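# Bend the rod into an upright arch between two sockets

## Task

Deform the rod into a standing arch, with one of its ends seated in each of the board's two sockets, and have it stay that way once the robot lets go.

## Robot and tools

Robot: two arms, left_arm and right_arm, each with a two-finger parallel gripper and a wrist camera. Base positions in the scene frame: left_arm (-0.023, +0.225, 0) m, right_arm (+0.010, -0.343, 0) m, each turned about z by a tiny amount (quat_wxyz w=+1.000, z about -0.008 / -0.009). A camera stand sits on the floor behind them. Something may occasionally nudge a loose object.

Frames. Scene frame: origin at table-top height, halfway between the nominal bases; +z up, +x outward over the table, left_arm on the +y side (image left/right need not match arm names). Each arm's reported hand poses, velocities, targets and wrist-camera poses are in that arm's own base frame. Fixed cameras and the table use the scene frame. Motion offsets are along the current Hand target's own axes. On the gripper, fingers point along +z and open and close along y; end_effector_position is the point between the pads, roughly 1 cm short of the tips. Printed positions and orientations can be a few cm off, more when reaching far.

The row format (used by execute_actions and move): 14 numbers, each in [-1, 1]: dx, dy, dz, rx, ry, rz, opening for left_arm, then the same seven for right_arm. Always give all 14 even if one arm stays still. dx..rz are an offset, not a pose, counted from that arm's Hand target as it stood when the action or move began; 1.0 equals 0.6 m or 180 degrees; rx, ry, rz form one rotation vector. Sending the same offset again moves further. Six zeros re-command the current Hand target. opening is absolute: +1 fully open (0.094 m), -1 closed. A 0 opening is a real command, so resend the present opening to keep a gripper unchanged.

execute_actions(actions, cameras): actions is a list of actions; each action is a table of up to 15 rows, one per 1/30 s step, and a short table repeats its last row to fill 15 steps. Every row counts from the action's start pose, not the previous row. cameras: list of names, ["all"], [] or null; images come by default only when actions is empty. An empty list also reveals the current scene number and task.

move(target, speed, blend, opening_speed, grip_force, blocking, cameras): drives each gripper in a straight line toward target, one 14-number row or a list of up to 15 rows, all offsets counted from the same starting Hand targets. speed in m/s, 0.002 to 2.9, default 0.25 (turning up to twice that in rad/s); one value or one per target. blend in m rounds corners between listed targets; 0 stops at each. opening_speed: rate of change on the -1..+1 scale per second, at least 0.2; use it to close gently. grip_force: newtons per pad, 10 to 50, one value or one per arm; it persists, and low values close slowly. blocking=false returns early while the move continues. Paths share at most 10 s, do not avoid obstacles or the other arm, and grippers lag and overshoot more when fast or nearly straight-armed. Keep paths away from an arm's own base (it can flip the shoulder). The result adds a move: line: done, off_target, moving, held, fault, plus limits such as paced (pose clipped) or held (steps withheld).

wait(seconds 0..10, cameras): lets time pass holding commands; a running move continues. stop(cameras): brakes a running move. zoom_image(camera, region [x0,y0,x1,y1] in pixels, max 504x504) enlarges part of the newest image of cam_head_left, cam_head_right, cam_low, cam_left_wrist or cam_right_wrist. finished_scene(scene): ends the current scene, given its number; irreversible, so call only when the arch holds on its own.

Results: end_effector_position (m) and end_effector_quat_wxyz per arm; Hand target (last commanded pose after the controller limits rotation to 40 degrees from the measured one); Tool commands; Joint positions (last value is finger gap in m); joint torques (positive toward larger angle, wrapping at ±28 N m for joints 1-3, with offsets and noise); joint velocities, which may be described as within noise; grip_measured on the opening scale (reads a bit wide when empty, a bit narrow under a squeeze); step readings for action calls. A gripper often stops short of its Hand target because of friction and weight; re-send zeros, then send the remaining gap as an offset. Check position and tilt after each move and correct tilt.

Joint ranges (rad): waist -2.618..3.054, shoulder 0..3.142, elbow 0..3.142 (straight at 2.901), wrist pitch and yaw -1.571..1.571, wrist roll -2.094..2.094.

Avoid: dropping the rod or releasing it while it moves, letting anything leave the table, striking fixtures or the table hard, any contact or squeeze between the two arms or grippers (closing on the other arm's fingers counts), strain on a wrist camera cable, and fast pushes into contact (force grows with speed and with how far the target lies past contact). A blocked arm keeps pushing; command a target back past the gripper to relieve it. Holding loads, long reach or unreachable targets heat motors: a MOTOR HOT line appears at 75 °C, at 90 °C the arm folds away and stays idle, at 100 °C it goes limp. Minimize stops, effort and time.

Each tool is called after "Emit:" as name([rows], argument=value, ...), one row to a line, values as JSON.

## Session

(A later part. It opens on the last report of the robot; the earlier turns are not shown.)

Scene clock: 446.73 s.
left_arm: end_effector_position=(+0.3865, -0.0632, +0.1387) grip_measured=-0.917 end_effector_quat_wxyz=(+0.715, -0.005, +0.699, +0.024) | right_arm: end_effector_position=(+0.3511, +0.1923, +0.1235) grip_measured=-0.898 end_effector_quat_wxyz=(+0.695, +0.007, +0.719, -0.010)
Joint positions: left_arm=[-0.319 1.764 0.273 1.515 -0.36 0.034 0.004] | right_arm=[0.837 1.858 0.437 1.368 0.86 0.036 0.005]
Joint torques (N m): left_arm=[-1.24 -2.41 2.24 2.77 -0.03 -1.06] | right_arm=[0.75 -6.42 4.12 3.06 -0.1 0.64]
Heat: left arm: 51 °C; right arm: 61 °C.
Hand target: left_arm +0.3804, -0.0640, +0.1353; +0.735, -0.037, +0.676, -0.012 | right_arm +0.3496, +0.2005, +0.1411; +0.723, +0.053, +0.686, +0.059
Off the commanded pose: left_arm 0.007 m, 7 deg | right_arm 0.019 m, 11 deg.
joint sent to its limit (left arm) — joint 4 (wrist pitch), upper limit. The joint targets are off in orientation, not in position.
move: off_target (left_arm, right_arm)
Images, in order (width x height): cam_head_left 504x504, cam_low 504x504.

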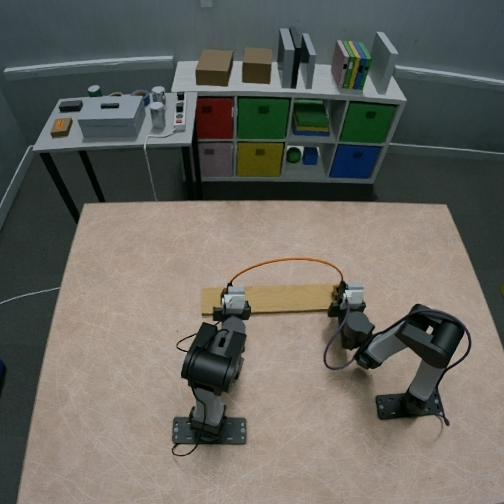

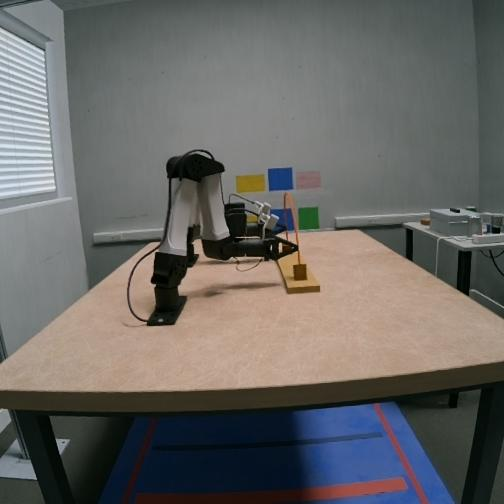

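Emit:
wait(seconds=0, cameras=["cam_left_wrist","cam_head_left","cam_head_right"])

Emit:
zoom_image(camera="cam_left_wrist", region=[120, 340, 400, 504])

Emit:
zoom_image(camera="cam_head_right", region=[214, 270, 250, 306])

Scene clock: 458.70 s.
left_arm: end_effector_position=(+0.3865, -0.0632, +0.1387) grip_measured=-0.917 end_effector_quat_wxyz=(+0.715, -0.005, +0.699, +0.024) | right_arm: end_effector_position=(+0.3511, +0.1923, +0.1235) grip_measured=-0.898 end_effector_quat_wxyz=(+0.695, +0.007, +0.719, -0.010)
Joint positions: left_arm=[-0.319 1.764 0.273 1.515 -0.36 0.034 0.004] | right_arm=[0.837 1.858 0.437 1.368 0.86 0.036 0.005]
Joint torques (N m): left_arm=[-1.16 -2.39 2.25 2.77 -0.05 -1.05] | right_arm=[0.76 -6.42 4.12 3.06 -0.1 0.65]
Heat: left arm: 51 °C; right arm: 60 °C.
Hand target: left_arm +0.3804, -0.0640, +0.1353; +0.735, -0.037, +0.676, -0.012 | right_arm +0.3496, +0.2005, +0.1411; +0.723, +0.053, +0.686, +0.059
Tool commands: left_gripper/opening=-1.0 right_gripper/opening=-1.0
Off the commanded pose: left_arm 0.007 m, 7 deg | right_arm 0.019 m, 11 deg.
Images, in order (width x height): cam_head_left 504x504, cam_head_right 504x504, cam_left_wrist 504x504.

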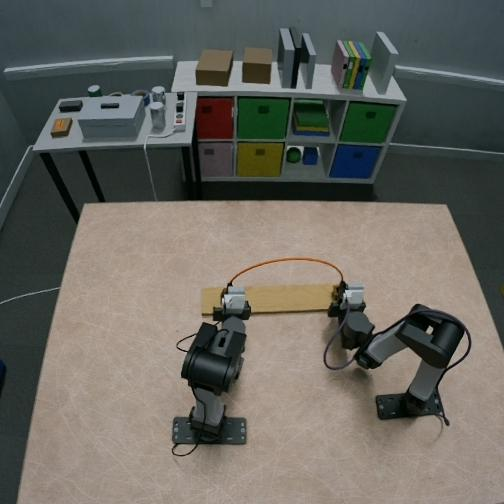

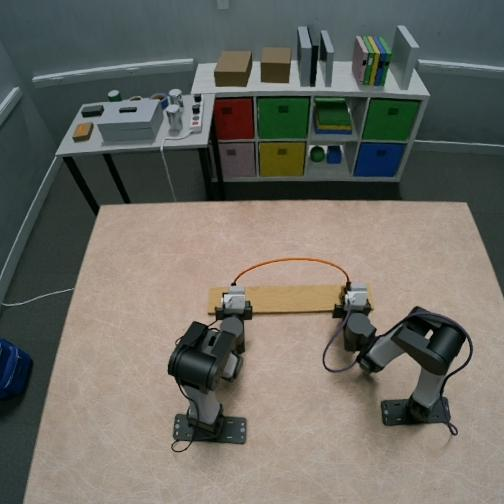

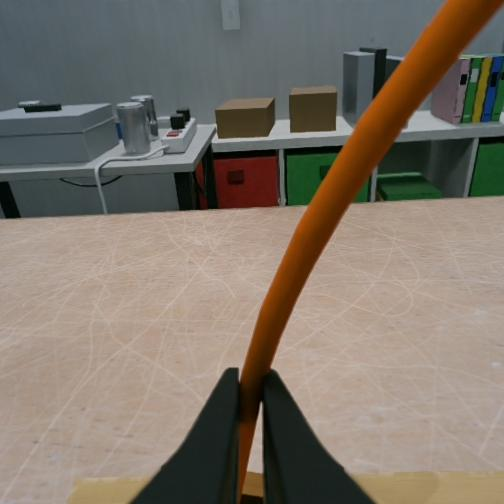

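Scaled by 1.800.

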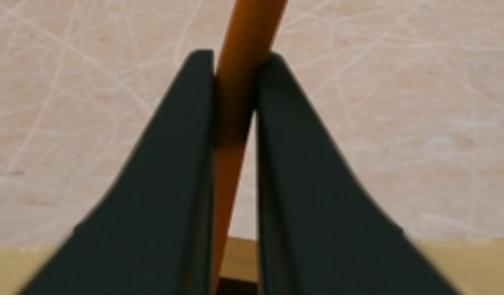

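Scaled by 14.000.

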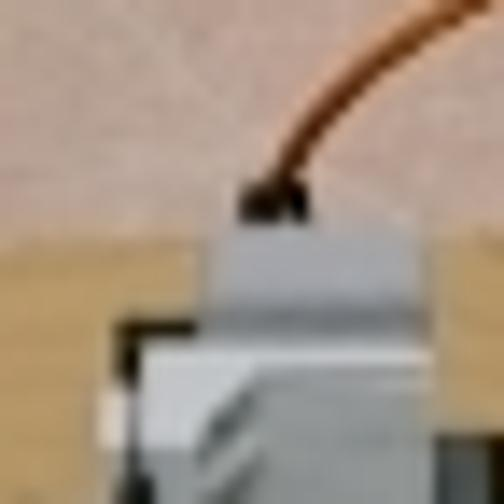

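Emit:
move([
  [-0.0226,-0.01,0.0015,0,0,0,-1,0,0,0,0,0,0,-1],
  [0.0072,-0.0078,-0.0008,0,0,0,-1,0,0,0,0,0,0,-1],
], speed=0.08, blend=[0.002,0], cameras=["cam_left_wrist","cam_head_left","cam_low"])

Emit:
zoom_image(camera="cam_left_wrist", region=[180, 400, 320, 504])

Scene clock: 473.47 s.
left_arm: end_effector_position=(+0.3827, -0.0656, +0.1207) grip_measured=-0.917 end_effector_quat_wxyz=(+0.697, -0.002, +0.716, +0.030) | right_arm: end_effector_position=(+0.3511, +0.1918, +0.1238) grip_measured=-0.898 end_effector_quat_wxyz=(+0.695, +0.009, +0.719, -0.010)
Joint positions: left_arm=[-0.339 1.803 0.26 1.515 -0.385 0.029 0.004] | right_arm=[0.837 1.858 0.437 1.37 0.863 0.036 0.005]
Joint torques (N m): left_arm=[-1.36 -4.27 3.66 2.78 -0.01 -1.05] | right_arm=[0.77 -6.41 4.11 3.05 -0.13 0.65]
Heat: left arm: 52 °C; right arm: 60 °C.
Hand target: left_arm +0.3804, -0.0691, +0.1313; +0.735, -0.037, +0.677, -0.012 | right_arm +0.3496, +0.2005, +0.1411; +0.723, +0.053, +0.686, +0.059
Off the commanded pose: left_arm 0.011 m, 9 deg | right_arm 0.019 m, 11 deg.
joint sent to its limit (left arm) — joint 4 (wrist pitch), upper limit. The joint targets are off in orientation, not in position.
move: off_target (left_arm, right_arm)
Images, in order (width x height): cam_head_left 504x504, cam_low 504x504, cam_left_wrist 504x504.

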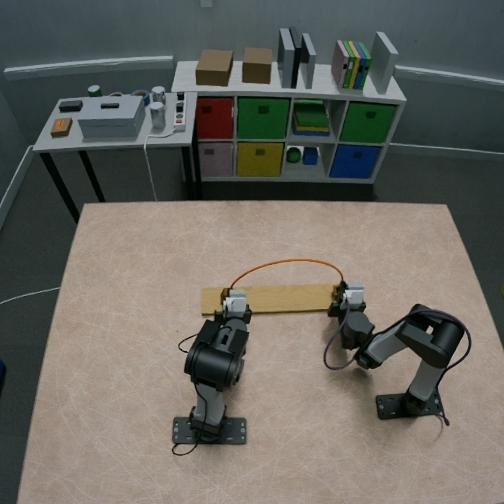

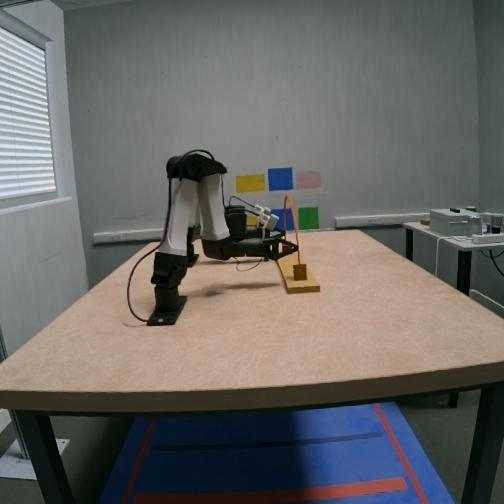

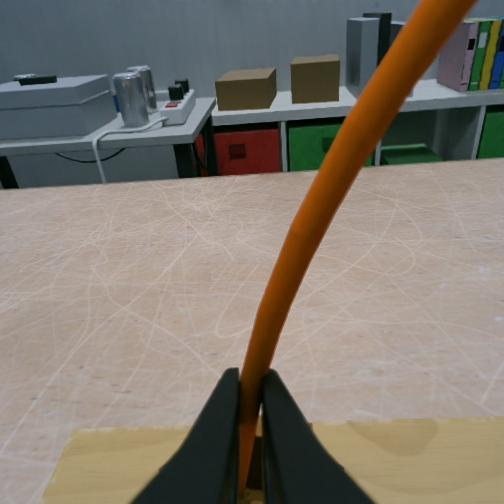

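Scaled by 3.600.

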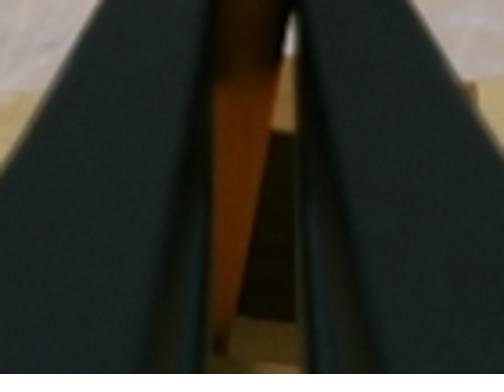

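Emit:
zoom_image(camera="cam_low", region=[274, 228, 304, 268])

Emit:
zoom_image(camera="cam_left_wrist", region=[220, 430, 294, 504])

Emit:
zoom_image(camera="cam_head_left", region=[214, 274, 244, 304])

Scaled by 12.600.

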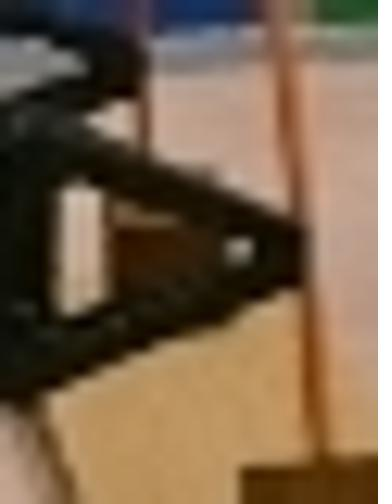

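Scaled by 6.811.

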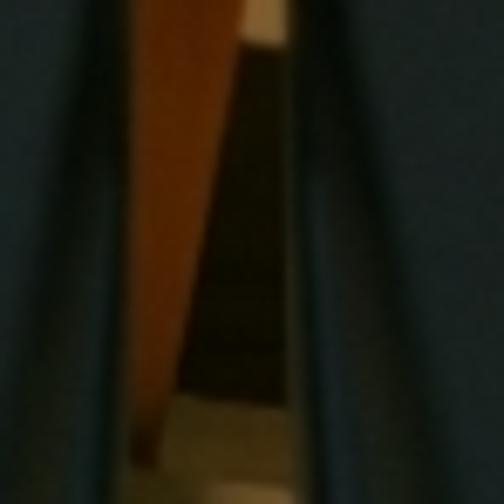

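Scaled by 16.800.

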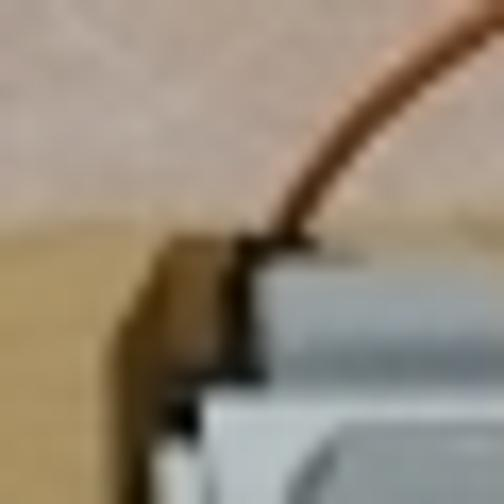

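Emit:
move(target=[0.0105,0.0005,0.0058,0,0,0,-1,0.023,-0.0037,-0.0012,0,0,0,-1], speed=0.08, cameras=["cam_left_wrist","cam_right_wrist","cam_head_left","cam_low"])

Emit:
zoom_image(camera="cam_right_wrist", region=[180, 400, 320, 504])

Emit:
zoom_image(camera="cam_left_wrist", region=[180, 400, 320, 504])

Emit:
zoom_image(camera="cam_low", region=[264, 180, 314, 284])

Scene clock: 541.37 s.
left_arm: end_effector_position=(+0.3827, -0.0648, +0.1114) grip_measured=-0.917 end_effector_quat_wxyz=(+0.689, -0.001, +0.724, +0.034) | right_arm: end_effector_position=(+0.3510, +0.1914, +0.1077) grip_measured=-0.898 end_effector_quat_wxyz=(+0.692, +0.005, +0.722, -0.015)
Joint positions: left_arm=[-0.339 1.828 0.26 1.515 -0.389 0.028 0.004] | right_arm=[0.837 1.935 0.433 1.436 0.864 0.036 0.005]
Joint torques (N m): left_arm=[-0.88 -4.22 4.78 2.79 0.06 -1.1] | right_arm=[0.76 -6.84 3.71 3.13 -0.14 0.68]
Heat: left arm: 53 °C; right arm: 63 °C.
Hand target: left_arm +0.3843, -0.0691, +0.1253; +0.735, -0.037, +0.676, -0.012 | right_arm +0.3497, +0.2005, +0.1272; +0.723, +0.053, +0.686, +0.059
Off the commanded pose: left_arm 0.015 m, 10 deg | right_arm 0.022 m, 11 deg.
joint sent to its limit (left arm) — joint 4 (wrist pitch), upper limit. The joint targets are off in orientation, not in position.
move: off_target (left_arm, right_arm)
Images, in order (width x height): cam_head_left 504x504, cam_low 504x504, cam_left_wrist 504x504, cam_right_wrist 504x504.

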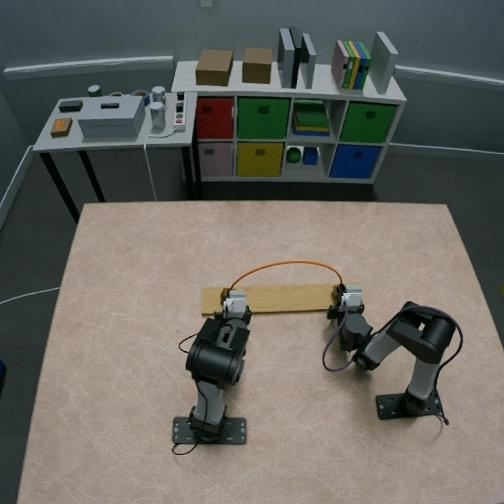

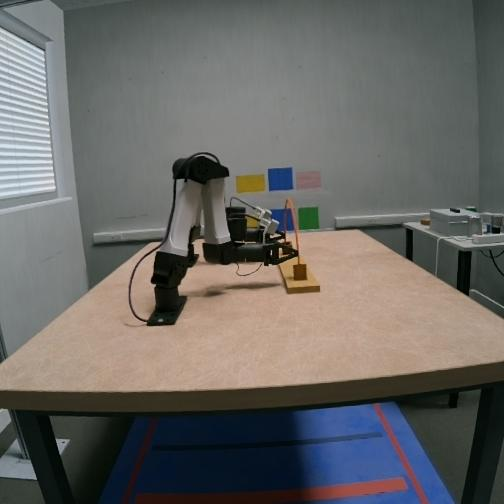

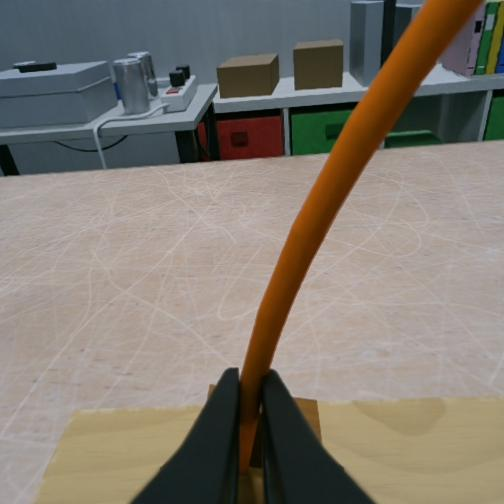

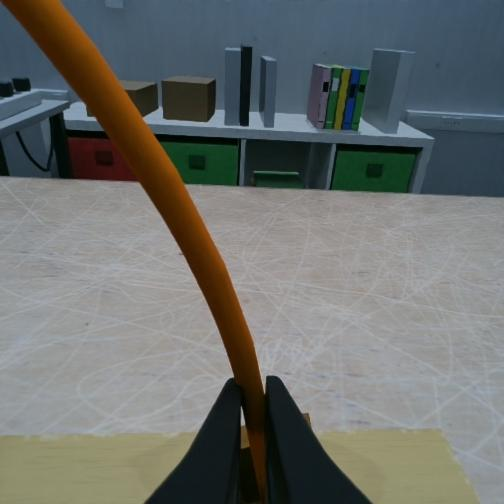

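Scaled by 3.600.

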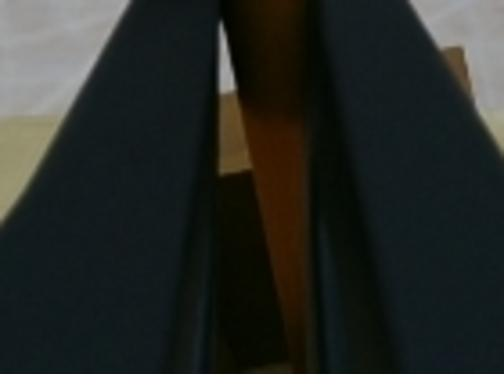

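Scaled by 3.600.

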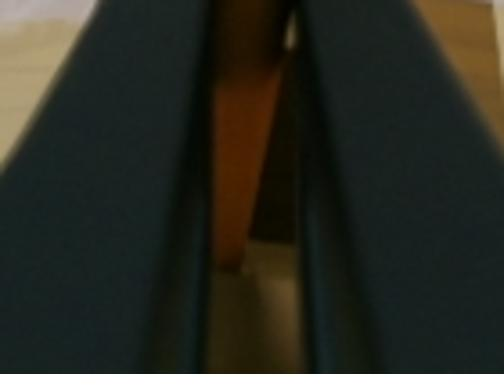

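Scaled by 4.846.

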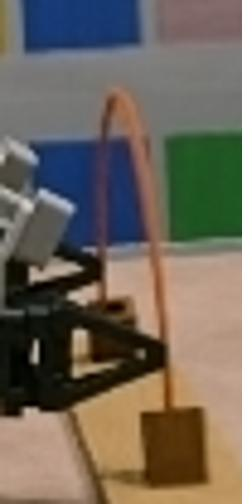

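Emit:
move(target=[0.0239,0.0014,0.0064,0,0,0,-1,0.0263,-0.0042,-0.0014,0,0,0,-1], speed=0.06, cameras=["cam_left_wrist","cam_right_wrist","cam_head_left","cam_low"])

Emit:
zoom_image(camera="cam_low", region=[264, 180, 314, 284])

Emit:
zoom_image(camera="cam_head_left", region=[320, 260, 380, 320])

Emit:
zoom_image(camera="cam_head_left", region=[200, 260, 260, 320])

Scene clock: 581.83 s.
left_arm: end_effector_position=(+0.3884, -0.0668, +0.1069) grip_measured=-0.917 end_effector_quat_wxyz=(+0.686, -0.005, +0.727, +0.031) | right_arm: end_effector_position=(+0.3512, +0.1920, +0.1050) grip_measured=-0.898 end_effector_quat_wxyz=(+0.693, +0.011, +0.721, -0.012)
Joint positions: left_arm=[-0.339 1.86 0.284 1.515 -0.389 0.015 0.004] | right_arm=[0.84 1.959 0.437 1.462 0.872 0.044 0.005]
Joint torques (N m): left_arm=[-0.43 -2.73 4.27 2.77 0.1 -1.08] | right_arm=[0.62 -4.3 3.41 2.99 -0.18 0.84]
Heat: left arm: 53 °C; right arm: 65 °C.
Hand target: left_arm +0.3893, -0.0690, +0.1112; +0.735, -0.037, +0.677, -0.012 | right_arm +0.3497, +0.2004, +0.1112; +0.723, +0.053, +0.686, +0.059
Off the commanded pose: left_arm 0.005 m, 10 deg | right_arm 0.011 m, 11 deg.
joint sent to its limit (left arm) — joint 4 (wrist pitch), upper limit. The joint targets are off in orientation, not in position.
joint sent to its limit (right arm) — joint 4 (wrist pitch), upper limit. The joint targets are off in orientation, not in position.
move: off_target (left_arm, right_arm)
Images, in order (width x height): cam_head_left 504x504, cam_low 504x504, cam_left_wrist 504x504, cam_right_wrist 504x504.

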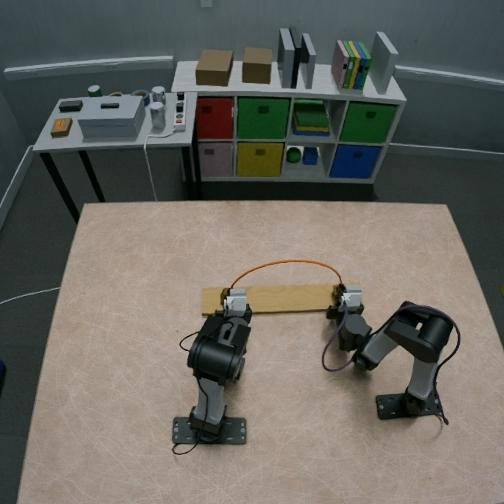

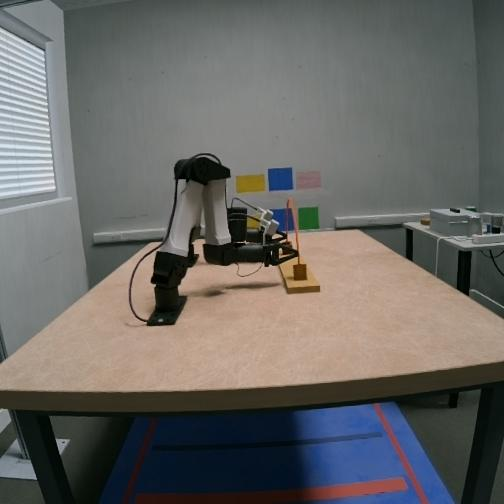

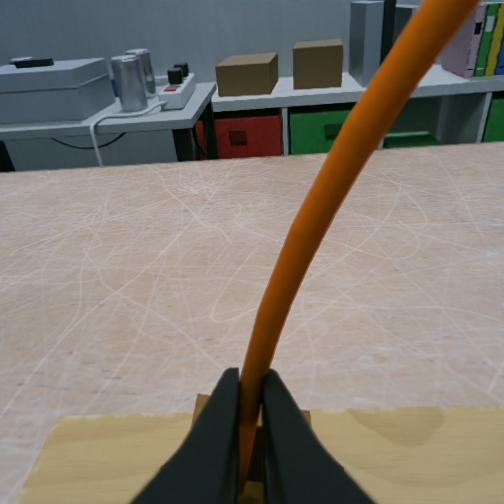

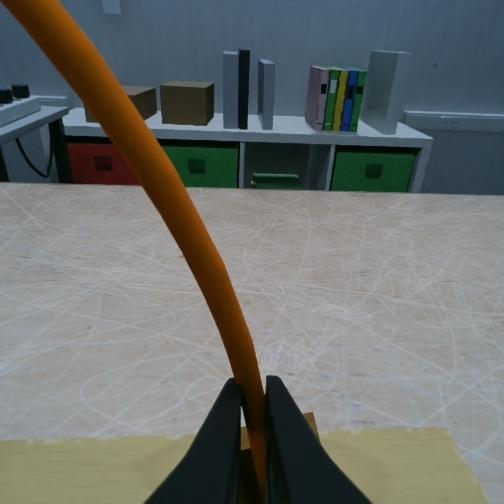

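Scaled by 4.846.

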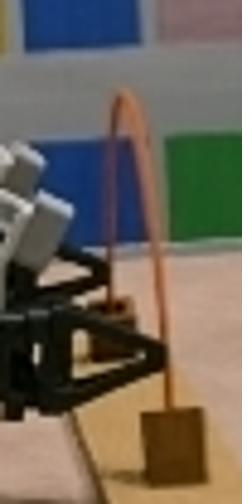

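Scaled by 8.400.

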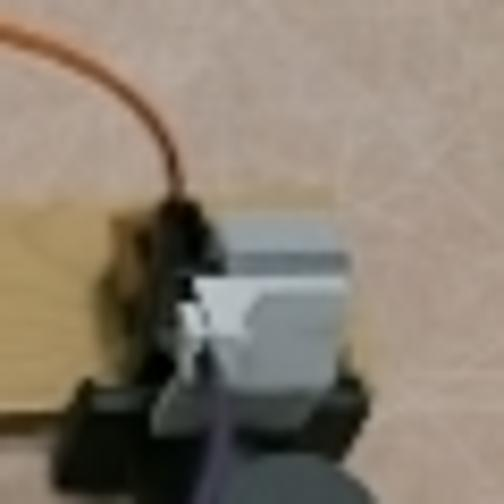

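Scaled by 8.400.

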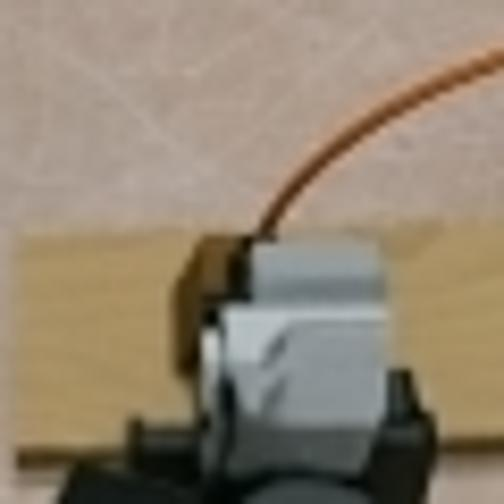

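Emit:
move([
  [-0.0139,-0.016,0.0006,0,0,0.083,-1,-0.0135,0.0157,0.0009,0,0,-0.1,-1],
  [-0.0139,-0.016,0.0006,0,0,0.083,-0.5,-0.0135,0.0157,0.0009,0,0,-0.1,-0.5],
  [-0.0139,-0.016,0.0006,0,0,0.083,0.2,-0.0135,0.0157,0.0009,0,0,-0.1,0.2],
], speed=0.08, opening_speed=0.5, cameras=["cam_head_left","cam_low","cam_left_wrist","cam_right_wrist"])

Emit:
zoom_image(camera="cam_low", region=[264, 180, 334, 284])

Scene clock: 628.20 s.
left_arm: end_effector_position=(+0.3869, -0.0718, +0.1064) grip_measured=+0.197 end_effector_quat_wxyz=(+0.680, +0.059, +0.724, +0.096) | right_arm: end_effector_position=(+0.3488, +0.2012, +0.1031) grip_measured=+0.198 end_effector_quat_wxyz=(+0.687, -0.086, +0.716, -0.093)
Joint positions: left_arm=[-0.367 1.865 0.287 1.515 -0.426 0.195 0.056] | right_arm=[0.861 1.972 0.448 1.462 0.875 -0.206 0.056]
Joint torques (N m): left_arm=[-1.39 -4.22 5.16 2.79 0.11 -0.1] | right_arm=[0.42 -6.58 4.68 3 -0.09 0.09]
Heat: left arm: 53 °C; right arm: 69 °C.
Hand target: left_arm +0.3893, -0.0779, +0.1203; +0.731, +0.052, +0.675, +0.084 | right_arm +0.3497, +0.2086, +0.1207; +0.724, -0.055, +0.686, -0.055
Off the commanded pose: left_arm 0.015 m, 8 deg | right_arm 0.019 m, 8 deg.
joint sent to its limit (left arm) — joint 4 (wrist pitch), upper limit. The joint targets are off in orientation, not in position.
joint sent to its limit (right arm) — joint 4 (wrist pitch), upper limit. The joint targets still meet the commanded pose.
move: off_target (left_arm, right_arm); target 2's new opening was sent with left_arm's hand 0.017 m and 8 deg from that target; target 3's new opening was sent with left_arm's hand 0.015 m and 8 deg from that target
Images, in order (width x height): cam_head_left 504x504, cam_low 504x504, cam_left_wrist 504x504, cam_right_wrist 504x504.

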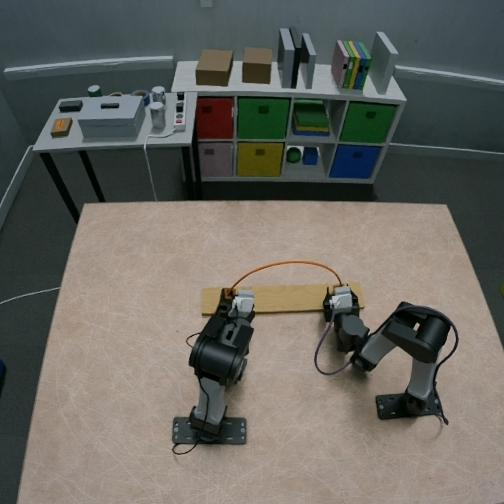

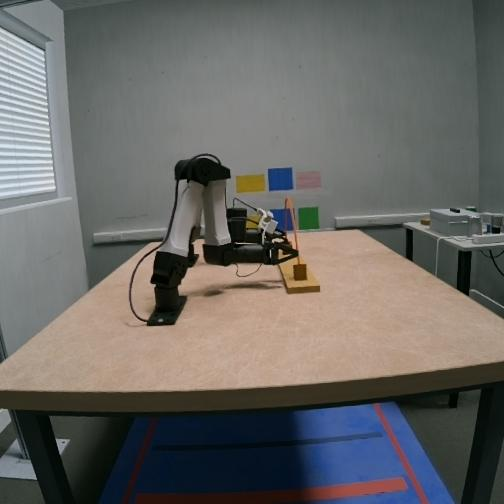

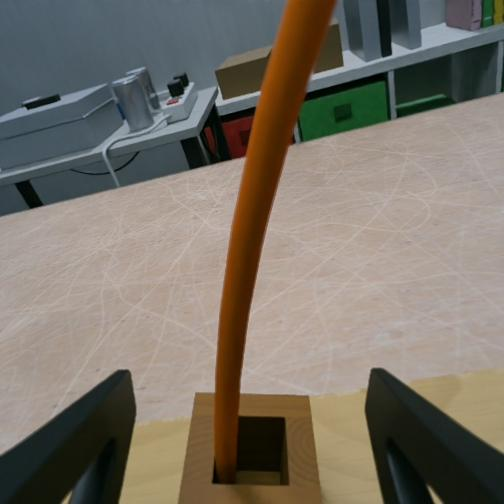

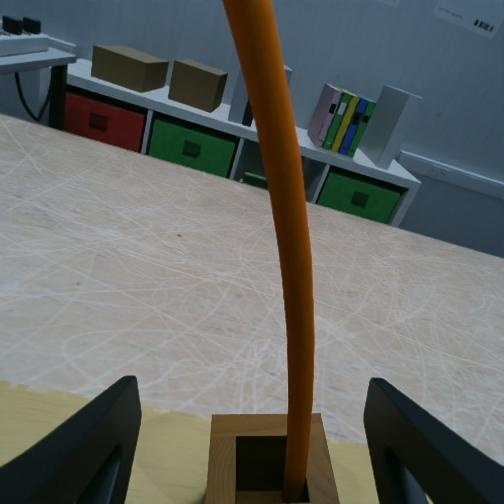

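Scaled by 4.846.

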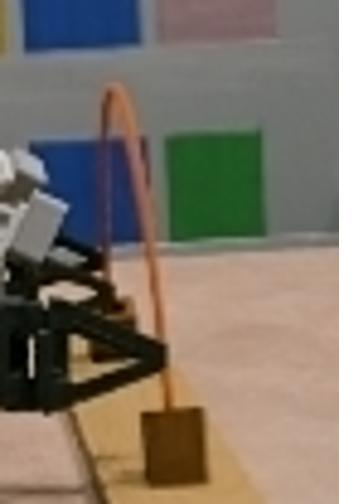

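Emit:
move([
  [-0.0116,0.006,-0.0993,0,0,0,0.2,-0.0094,-0.0011,-0.0997,0,0,0,0.2],
  [-0.0638,0.02,-0.195,0,0,0,0.2,-0.0598,-0.0087,-0.1972,0,0,0,0.2],
], speed=0.12, blend=[0.01,0], cameras=["cam_head_left","cam_head_right","cam_low"])

Emit:
zoom_image(camera="cam_low", region=[264, 180, 334, 284])

Emit:
zoom_image(camera="cam_head_left", region=[190, 230, 370, 330])

Scene clock: 653.37 s.
left_arm: end_effector_position=(+0.2710, -0.0814, +0.1594) grip_measured=+0.197 end_effector_quat_wxyz=(+0.697, +0.027, +0.710, +0.100) | right_arm: end_effector_position=(+0.2324, +0.2117, +0.1291) grip_measured=+0.198 end_effector_quat_wxyz=(+0.697, -0.106, +0.703, -0.097)
Joint positions: left_arm=[-0.795 1.062 0.015 1.033 -0.9 0.17 0.056] | right_arm=[1.299 1.745 0.247 1.462 1.286 -0.254 0.056]
Joint torques (N m): left_arm=[0.31 -1.76 6.13 1.43 0.11 -0.31] | right_arm=[0.34 -9.13 2.71 2.75 0.18 -0.07]
Heat: left arm: 52 °C; right arm: 69 °C.
Hand target: left_arm +0.2693, -0.0779, +0.1504; +0.731, +0.052, +0.675, +0.084 | right_arm +0.2296, +0.2085, +0.1506; +0.724, -0.055, +0.686, -0.055
Off the commanded pose: left_arm 0.010 m, 6 deg | right_arm 0.022 m, 8 deg.
joint sent to its limit (left arm) — joint 3 (elbow), lower limit, where the elbow is as bent as it goes. The joint targets are off in orientation, not in position.
joint sent to its limit (right arm) — joint 4 (wrist pitch), upper limit. The joint targets still meet the commanded pose.
move: off_target (left_arm, right_arm)
Images, in order (width x height): cam_head_left 504x504, cam_head_right 504x504, cam_low 504x504.

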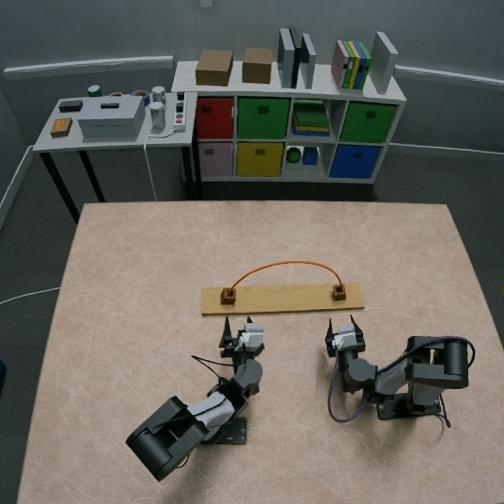

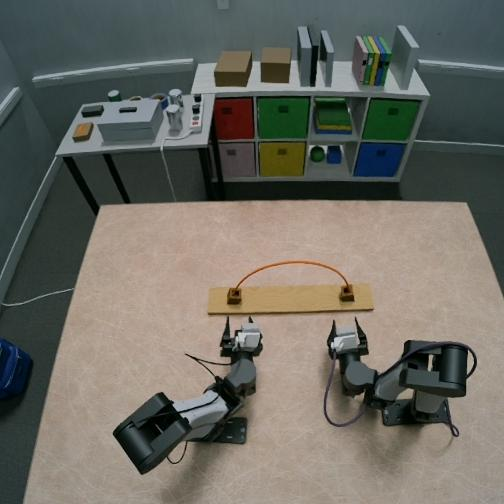

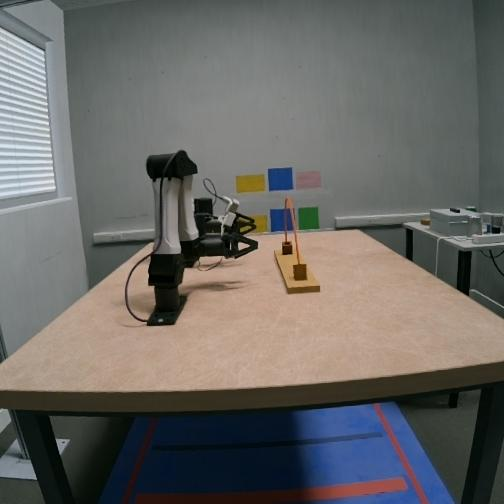

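Scaled by 4.846.

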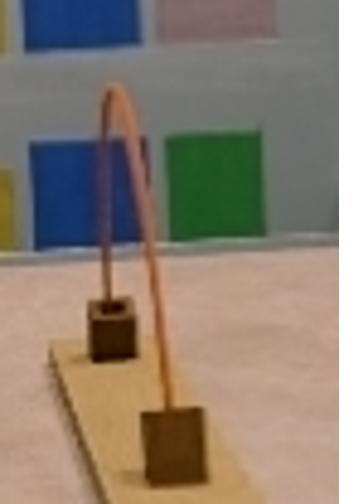

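Scaled by 2.800.

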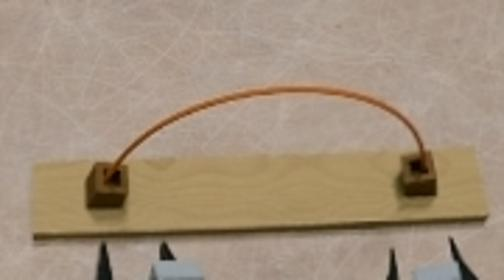

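Emit:
finished_scene(scene=3)

The scene is finished: the task was done.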